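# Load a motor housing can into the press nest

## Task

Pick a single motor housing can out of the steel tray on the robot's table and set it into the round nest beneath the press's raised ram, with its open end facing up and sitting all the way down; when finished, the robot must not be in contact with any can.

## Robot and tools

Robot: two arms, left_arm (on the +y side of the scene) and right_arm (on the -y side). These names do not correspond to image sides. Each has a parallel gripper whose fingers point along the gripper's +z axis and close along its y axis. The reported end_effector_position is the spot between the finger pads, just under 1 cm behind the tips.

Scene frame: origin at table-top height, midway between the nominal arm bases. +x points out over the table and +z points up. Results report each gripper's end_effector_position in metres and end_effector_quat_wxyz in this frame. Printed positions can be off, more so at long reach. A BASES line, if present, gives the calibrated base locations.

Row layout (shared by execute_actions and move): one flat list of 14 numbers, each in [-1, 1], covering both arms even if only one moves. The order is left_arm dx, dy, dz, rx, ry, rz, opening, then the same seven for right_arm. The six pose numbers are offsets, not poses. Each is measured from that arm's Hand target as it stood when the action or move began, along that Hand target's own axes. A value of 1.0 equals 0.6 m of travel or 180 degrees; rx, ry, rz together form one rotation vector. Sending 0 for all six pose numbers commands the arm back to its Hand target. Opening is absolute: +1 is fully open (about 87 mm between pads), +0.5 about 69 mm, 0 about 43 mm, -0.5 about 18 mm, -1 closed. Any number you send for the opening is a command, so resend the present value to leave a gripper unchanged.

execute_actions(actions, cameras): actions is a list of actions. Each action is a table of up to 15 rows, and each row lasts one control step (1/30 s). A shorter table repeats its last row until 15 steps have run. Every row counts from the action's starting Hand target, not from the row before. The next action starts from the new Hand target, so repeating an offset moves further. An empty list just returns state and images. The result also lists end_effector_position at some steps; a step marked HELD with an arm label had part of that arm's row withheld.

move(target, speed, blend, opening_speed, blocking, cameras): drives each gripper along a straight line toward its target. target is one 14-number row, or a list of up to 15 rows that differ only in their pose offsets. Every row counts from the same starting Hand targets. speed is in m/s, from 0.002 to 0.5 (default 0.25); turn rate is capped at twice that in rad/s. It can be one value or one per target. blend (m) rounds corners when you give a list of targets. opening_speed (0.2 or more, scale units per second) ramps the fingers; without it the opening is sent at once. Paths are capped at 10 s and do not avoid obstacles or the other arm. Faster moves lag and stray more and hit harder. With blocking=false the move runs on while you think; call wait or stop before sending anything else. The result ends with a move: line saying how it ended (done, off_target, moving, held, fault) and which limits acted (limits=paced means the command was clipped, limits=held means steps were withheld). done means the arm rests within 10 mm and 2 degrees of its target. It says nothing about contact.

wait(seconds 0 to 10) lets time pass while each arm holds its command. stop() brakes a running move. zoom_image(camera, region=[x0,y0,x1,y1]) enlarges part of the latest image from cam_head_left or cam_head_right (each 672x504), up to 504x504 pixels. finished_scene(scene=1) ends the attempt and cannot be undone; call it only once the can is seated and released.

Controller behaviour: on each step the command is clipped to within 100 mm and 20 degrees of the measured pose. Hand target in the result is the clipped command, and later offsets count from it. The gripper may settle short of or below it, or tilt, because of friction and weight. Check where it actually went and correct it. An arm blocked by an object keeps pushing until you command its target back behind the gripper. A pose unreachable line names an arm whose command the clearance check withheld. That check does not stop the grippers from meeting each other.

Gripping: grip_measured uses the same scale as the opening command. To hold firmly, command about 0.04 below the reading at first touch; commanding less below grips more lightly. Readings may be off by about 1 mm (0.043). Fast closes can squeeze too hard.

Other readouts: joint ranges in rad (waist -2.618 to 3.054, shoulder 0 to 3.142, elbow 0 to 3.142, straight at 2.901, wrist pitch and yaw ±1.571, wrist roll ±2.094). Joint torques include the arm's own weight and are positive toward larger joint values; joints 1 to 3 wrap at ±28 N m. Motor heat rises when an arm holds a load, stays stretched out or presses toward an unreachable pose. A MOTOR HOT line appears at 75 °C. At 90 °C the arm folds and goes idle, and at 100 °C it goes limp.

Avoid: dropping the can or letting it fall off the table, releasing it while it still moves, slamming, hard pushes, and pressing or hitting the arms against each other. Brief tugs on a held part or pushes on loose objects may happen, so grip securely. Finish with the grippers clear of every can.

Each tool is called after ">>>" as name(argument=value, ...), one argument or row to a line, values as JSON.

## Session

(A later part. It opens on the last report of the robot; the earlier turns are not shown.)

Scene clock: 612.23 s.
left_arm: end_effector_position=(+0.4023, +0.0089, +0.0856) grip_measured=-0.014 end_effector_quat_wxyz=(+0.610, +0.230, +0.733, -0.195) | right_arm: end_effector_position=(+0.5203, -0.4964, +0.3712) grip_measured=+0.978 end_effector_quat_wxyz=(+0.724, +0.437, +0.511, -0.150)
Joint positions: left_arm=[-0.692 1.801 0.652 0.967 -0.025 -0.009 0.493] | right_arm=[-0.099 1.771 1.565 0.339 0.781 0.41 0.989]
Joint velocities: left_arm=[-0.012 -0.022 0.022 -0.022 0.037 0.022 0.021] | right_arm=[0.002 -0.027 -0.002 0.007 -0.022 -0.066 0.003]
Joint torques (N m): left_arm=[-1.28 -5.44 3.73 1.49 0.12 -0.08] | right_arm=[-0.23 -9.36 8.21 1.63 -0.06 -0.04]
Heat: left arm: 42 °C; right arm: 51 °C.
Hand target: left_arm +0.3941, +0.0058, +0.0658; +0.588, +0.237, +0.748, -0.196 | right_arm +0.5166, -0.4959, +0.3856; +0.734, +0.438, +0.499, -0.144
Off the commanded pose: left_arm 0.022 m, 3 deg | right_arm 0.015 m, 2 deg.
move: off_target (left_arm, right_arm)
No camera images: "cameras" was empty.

>>> move(
  target=[-0.025,0.0132,0,0,0.004,0,-0.25,0,0,0,0,0,0,1],
  speed=0.03,
  cameras=[],
)

>>> move(
  target=[0,0,0,0,0,0,0.35,0,0,0,0,0,0,1],
  opening_speed=0.4,
)

>>> zoom_image(
  camera="cam_head_right",
  region=[270, 140, 340, 210],
)

Scene clock: 619.07 s.
left_arm: end_effector_position=(+0.4028, +0.0091, +0.0852) grip_measured=-0.014 end_effector_quat_wxyz=(+0.600, +0.235, +0.740, -0.195) | right_arm: end_effector_position=(+0.5203, -0.4964, +0.3712) grip_measured=+0.978 end_effector_quat_wxyz=(+0.724, +0.437, +0.511, -0.150)
Joint positions: left_arm=[-0.686 1.788 0.668 0.915 -0.01 -0.009 0.493] | right_arm=[-0.099 1.771 1.565 0.339 0.781 0.41 0.989]
Joint velocities: left_arm=[0.002 -0.002 0.017 0.007 -0.037 0.007 -0.006] | right_arm=[-0.007 0.002 -0.002 -0.081 -0.066 -0.037 -0.008]
Joint torques (N m): left_arm=[0.59 -9.29 5.87 1.02 0.19 -0.01] | right_arm=[-0.21 -9.35 8.2 1.63 -0.06 -0.04]
Heat: left arm: 42 °C; right arm: 51 °C.
Hand target: left_arm +0.4019, +0.0103, +0.0804; +0.583, +0.239, +0.752, -0.194 | right_arm +0.5166, -0.4959, +0.3856; +0.734, +0.438, +0.499, -0.144
Off the commanded pose: left_arm 0.005 m, 2 deg | right_arm 0.015 m, 2 deg.
move: off_target (right_arm)
No camera images: "cameras" was empty.

Scene clock: 620.77 s.
left_arm: end_effector_position=(+0.4047, +0.0107, +0.0853) grip_measured=+0.350 end_effector_quat_wxyz=(+0.600, +0.233, +0.741, -0.193) | right_arm: end_effector_position=(+0.5203, -0.4964, +0.3712) grip_measured=+0.978 end_effector_quat_wxyz=(+0.724, +0.437, +0.511, -0.150)
Joint positions: left_arm=[-0.681 1.788 0.672 0.909 -0.011 -0.01 0.675] | right_arm=[-0.099 1.771 1.565 0.339 0.781 0.41 0.989]
Joint velocities: left_arm=[-0.007 0.007 0.002 -0.037 -0.051 0.051 0.001] | right_arm=[0.007 -0.007 -0.017 0.007 -0.037 0.007 0.003]
Joint torques (N m): left_arm=[0.08 -9.16 5.57 1.07 0.21 -0.01] | right_arm=[-0.23 -9.35 8.21 1.63 -0.06 -0.04]
Heat: left arm: 42 °C; right arm: 51 °C.
Hand target: left_arm +0.4018, +0.0102, +0.0804; +0.583, +0.239, +0.752, -0.194 | right_arm +0.5166, -0.4959, +0.3856; +0.734, +0.438, +0.499, -0.144
Off the commanded pose: left_arm 0.006 m, 2 deg | right_arm 0.015 m, 2 deg.
move: off_target (right_arm)

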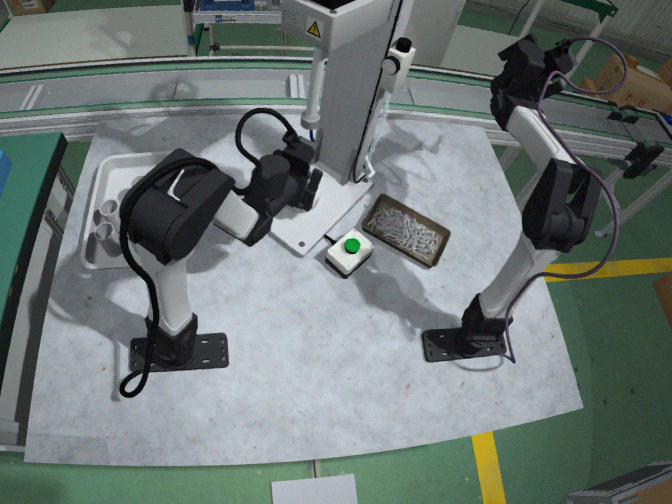

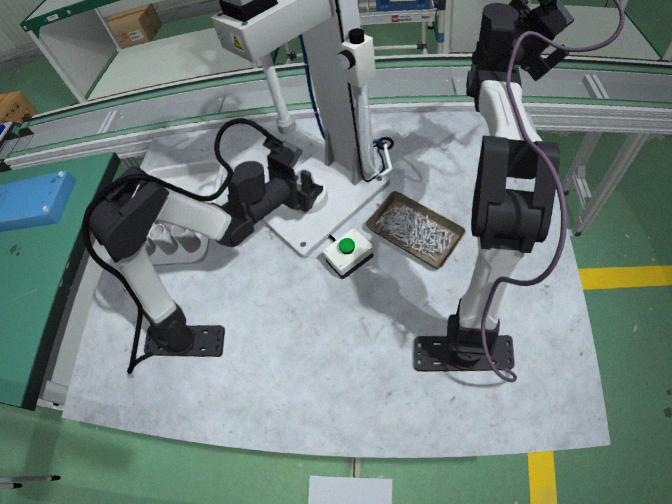

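Scaled by 7.200.

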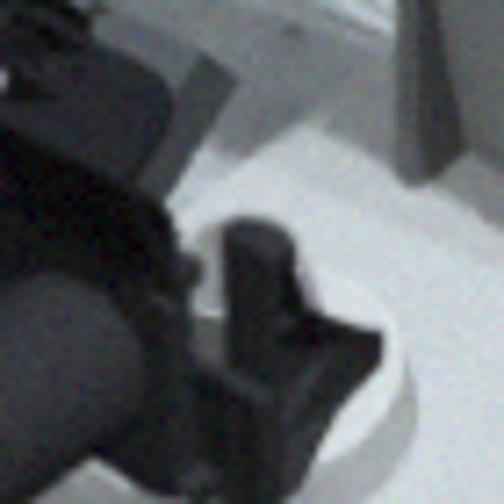

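>>> move(
  target=[0.015,0,-0.16,0,0,0,0.5,0,0,0,0,0,0,1],
  speed=0.06,
)

>>> zoom_image(
  camera="cam_head_right",
  region=[260, 120, 360, 220],
)

>>> zoom_image(
  camera="cam_head_left",
  region=[260, 120, 360, 220],
)

Scene clock: 627.10 s.
left_arm: end_effector_position=(+0.3285, +0.0656, +0.0971) grip_measured=+0.500 end_effector_quat_wxyz=(+0.584, +0.237, +0.753, -0.189) | right_arm: end_effector_position=(+0.5203, -0.4964, +0.3712) grip_measured=+0.978 end_effector_quat_wxyz=(+0.724, +0.437, +0.511, -0.150)
Joint positions: left_arm=[-0.681 1.36 0.364 0.748 -0.009 -0.01 0.75] | right_arm=[-0.099 1.771 1.565 0.339 0.781 0.41 0.989]
Joint velocities: left_arm=[-0.002 -0.007 -0.007 0.007 -0.081 -0.007 -0.004] | right_arm=[0.007 0.002 -0.017 0.007 0.037 0.081 -0.008]
Joint torques (N m): left_arm=[-0.2 -6.48 4.56 1.6 0.17 -0.01] | right_arm=[-0.21 -9.36 8.21 1.63 -0.06 -0.04]
Heat: left arm: 42 °C; right arm: 51 °C.
Hand target: left_arm +0.3244, +0.0654, +0.0982; +0.583, +0.239, +0.752, -0.194 | right_arm +0.5166, -0.4959, +0.3856; +0.734, +0.438, +0.499, -0.144
Off the commanded pose: left_arm 0.004 m, 1 deg | right_arm 0.015 m, 2 deg.
move: off_target (right_arm)

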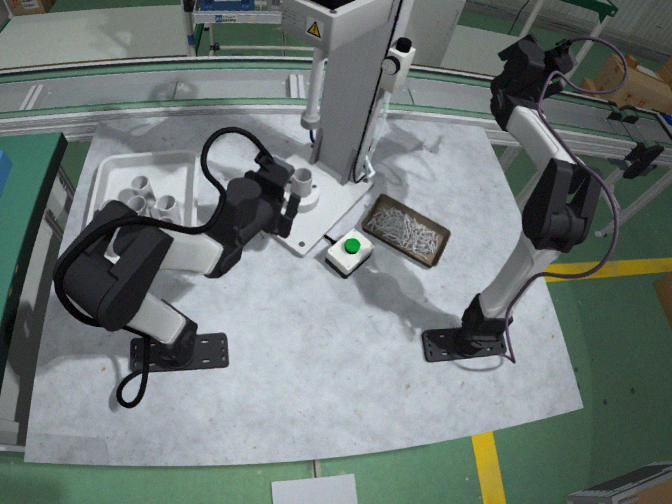

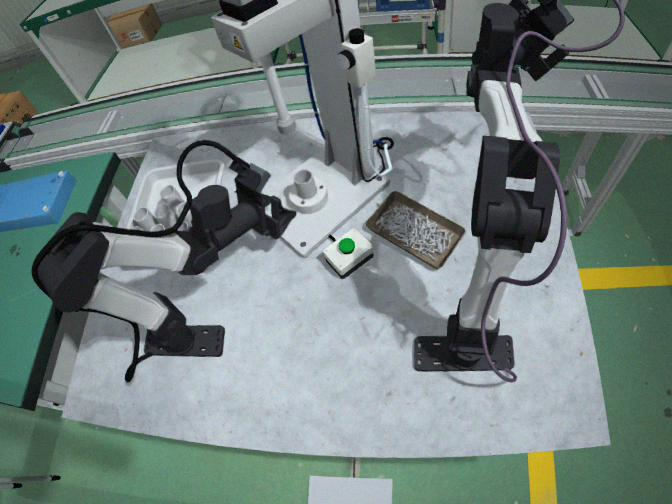

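Scaled by 5.040.

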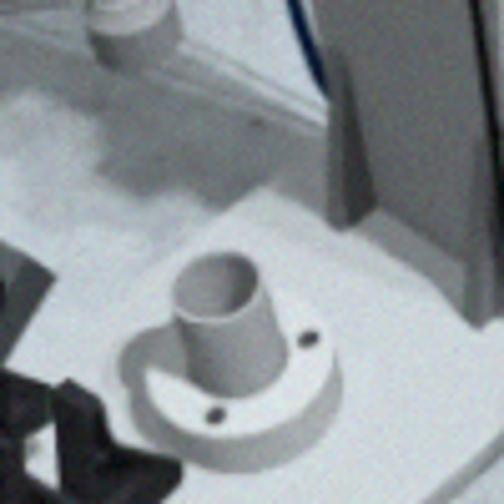

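Scaled by 5.040.

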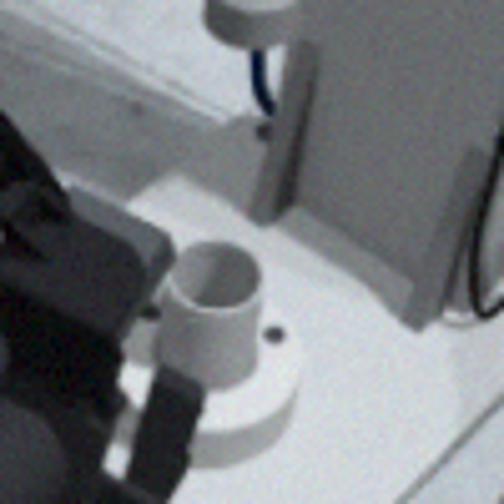

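>>> finished_scene(
  scene=1,
)

The scene is finished: the task was done.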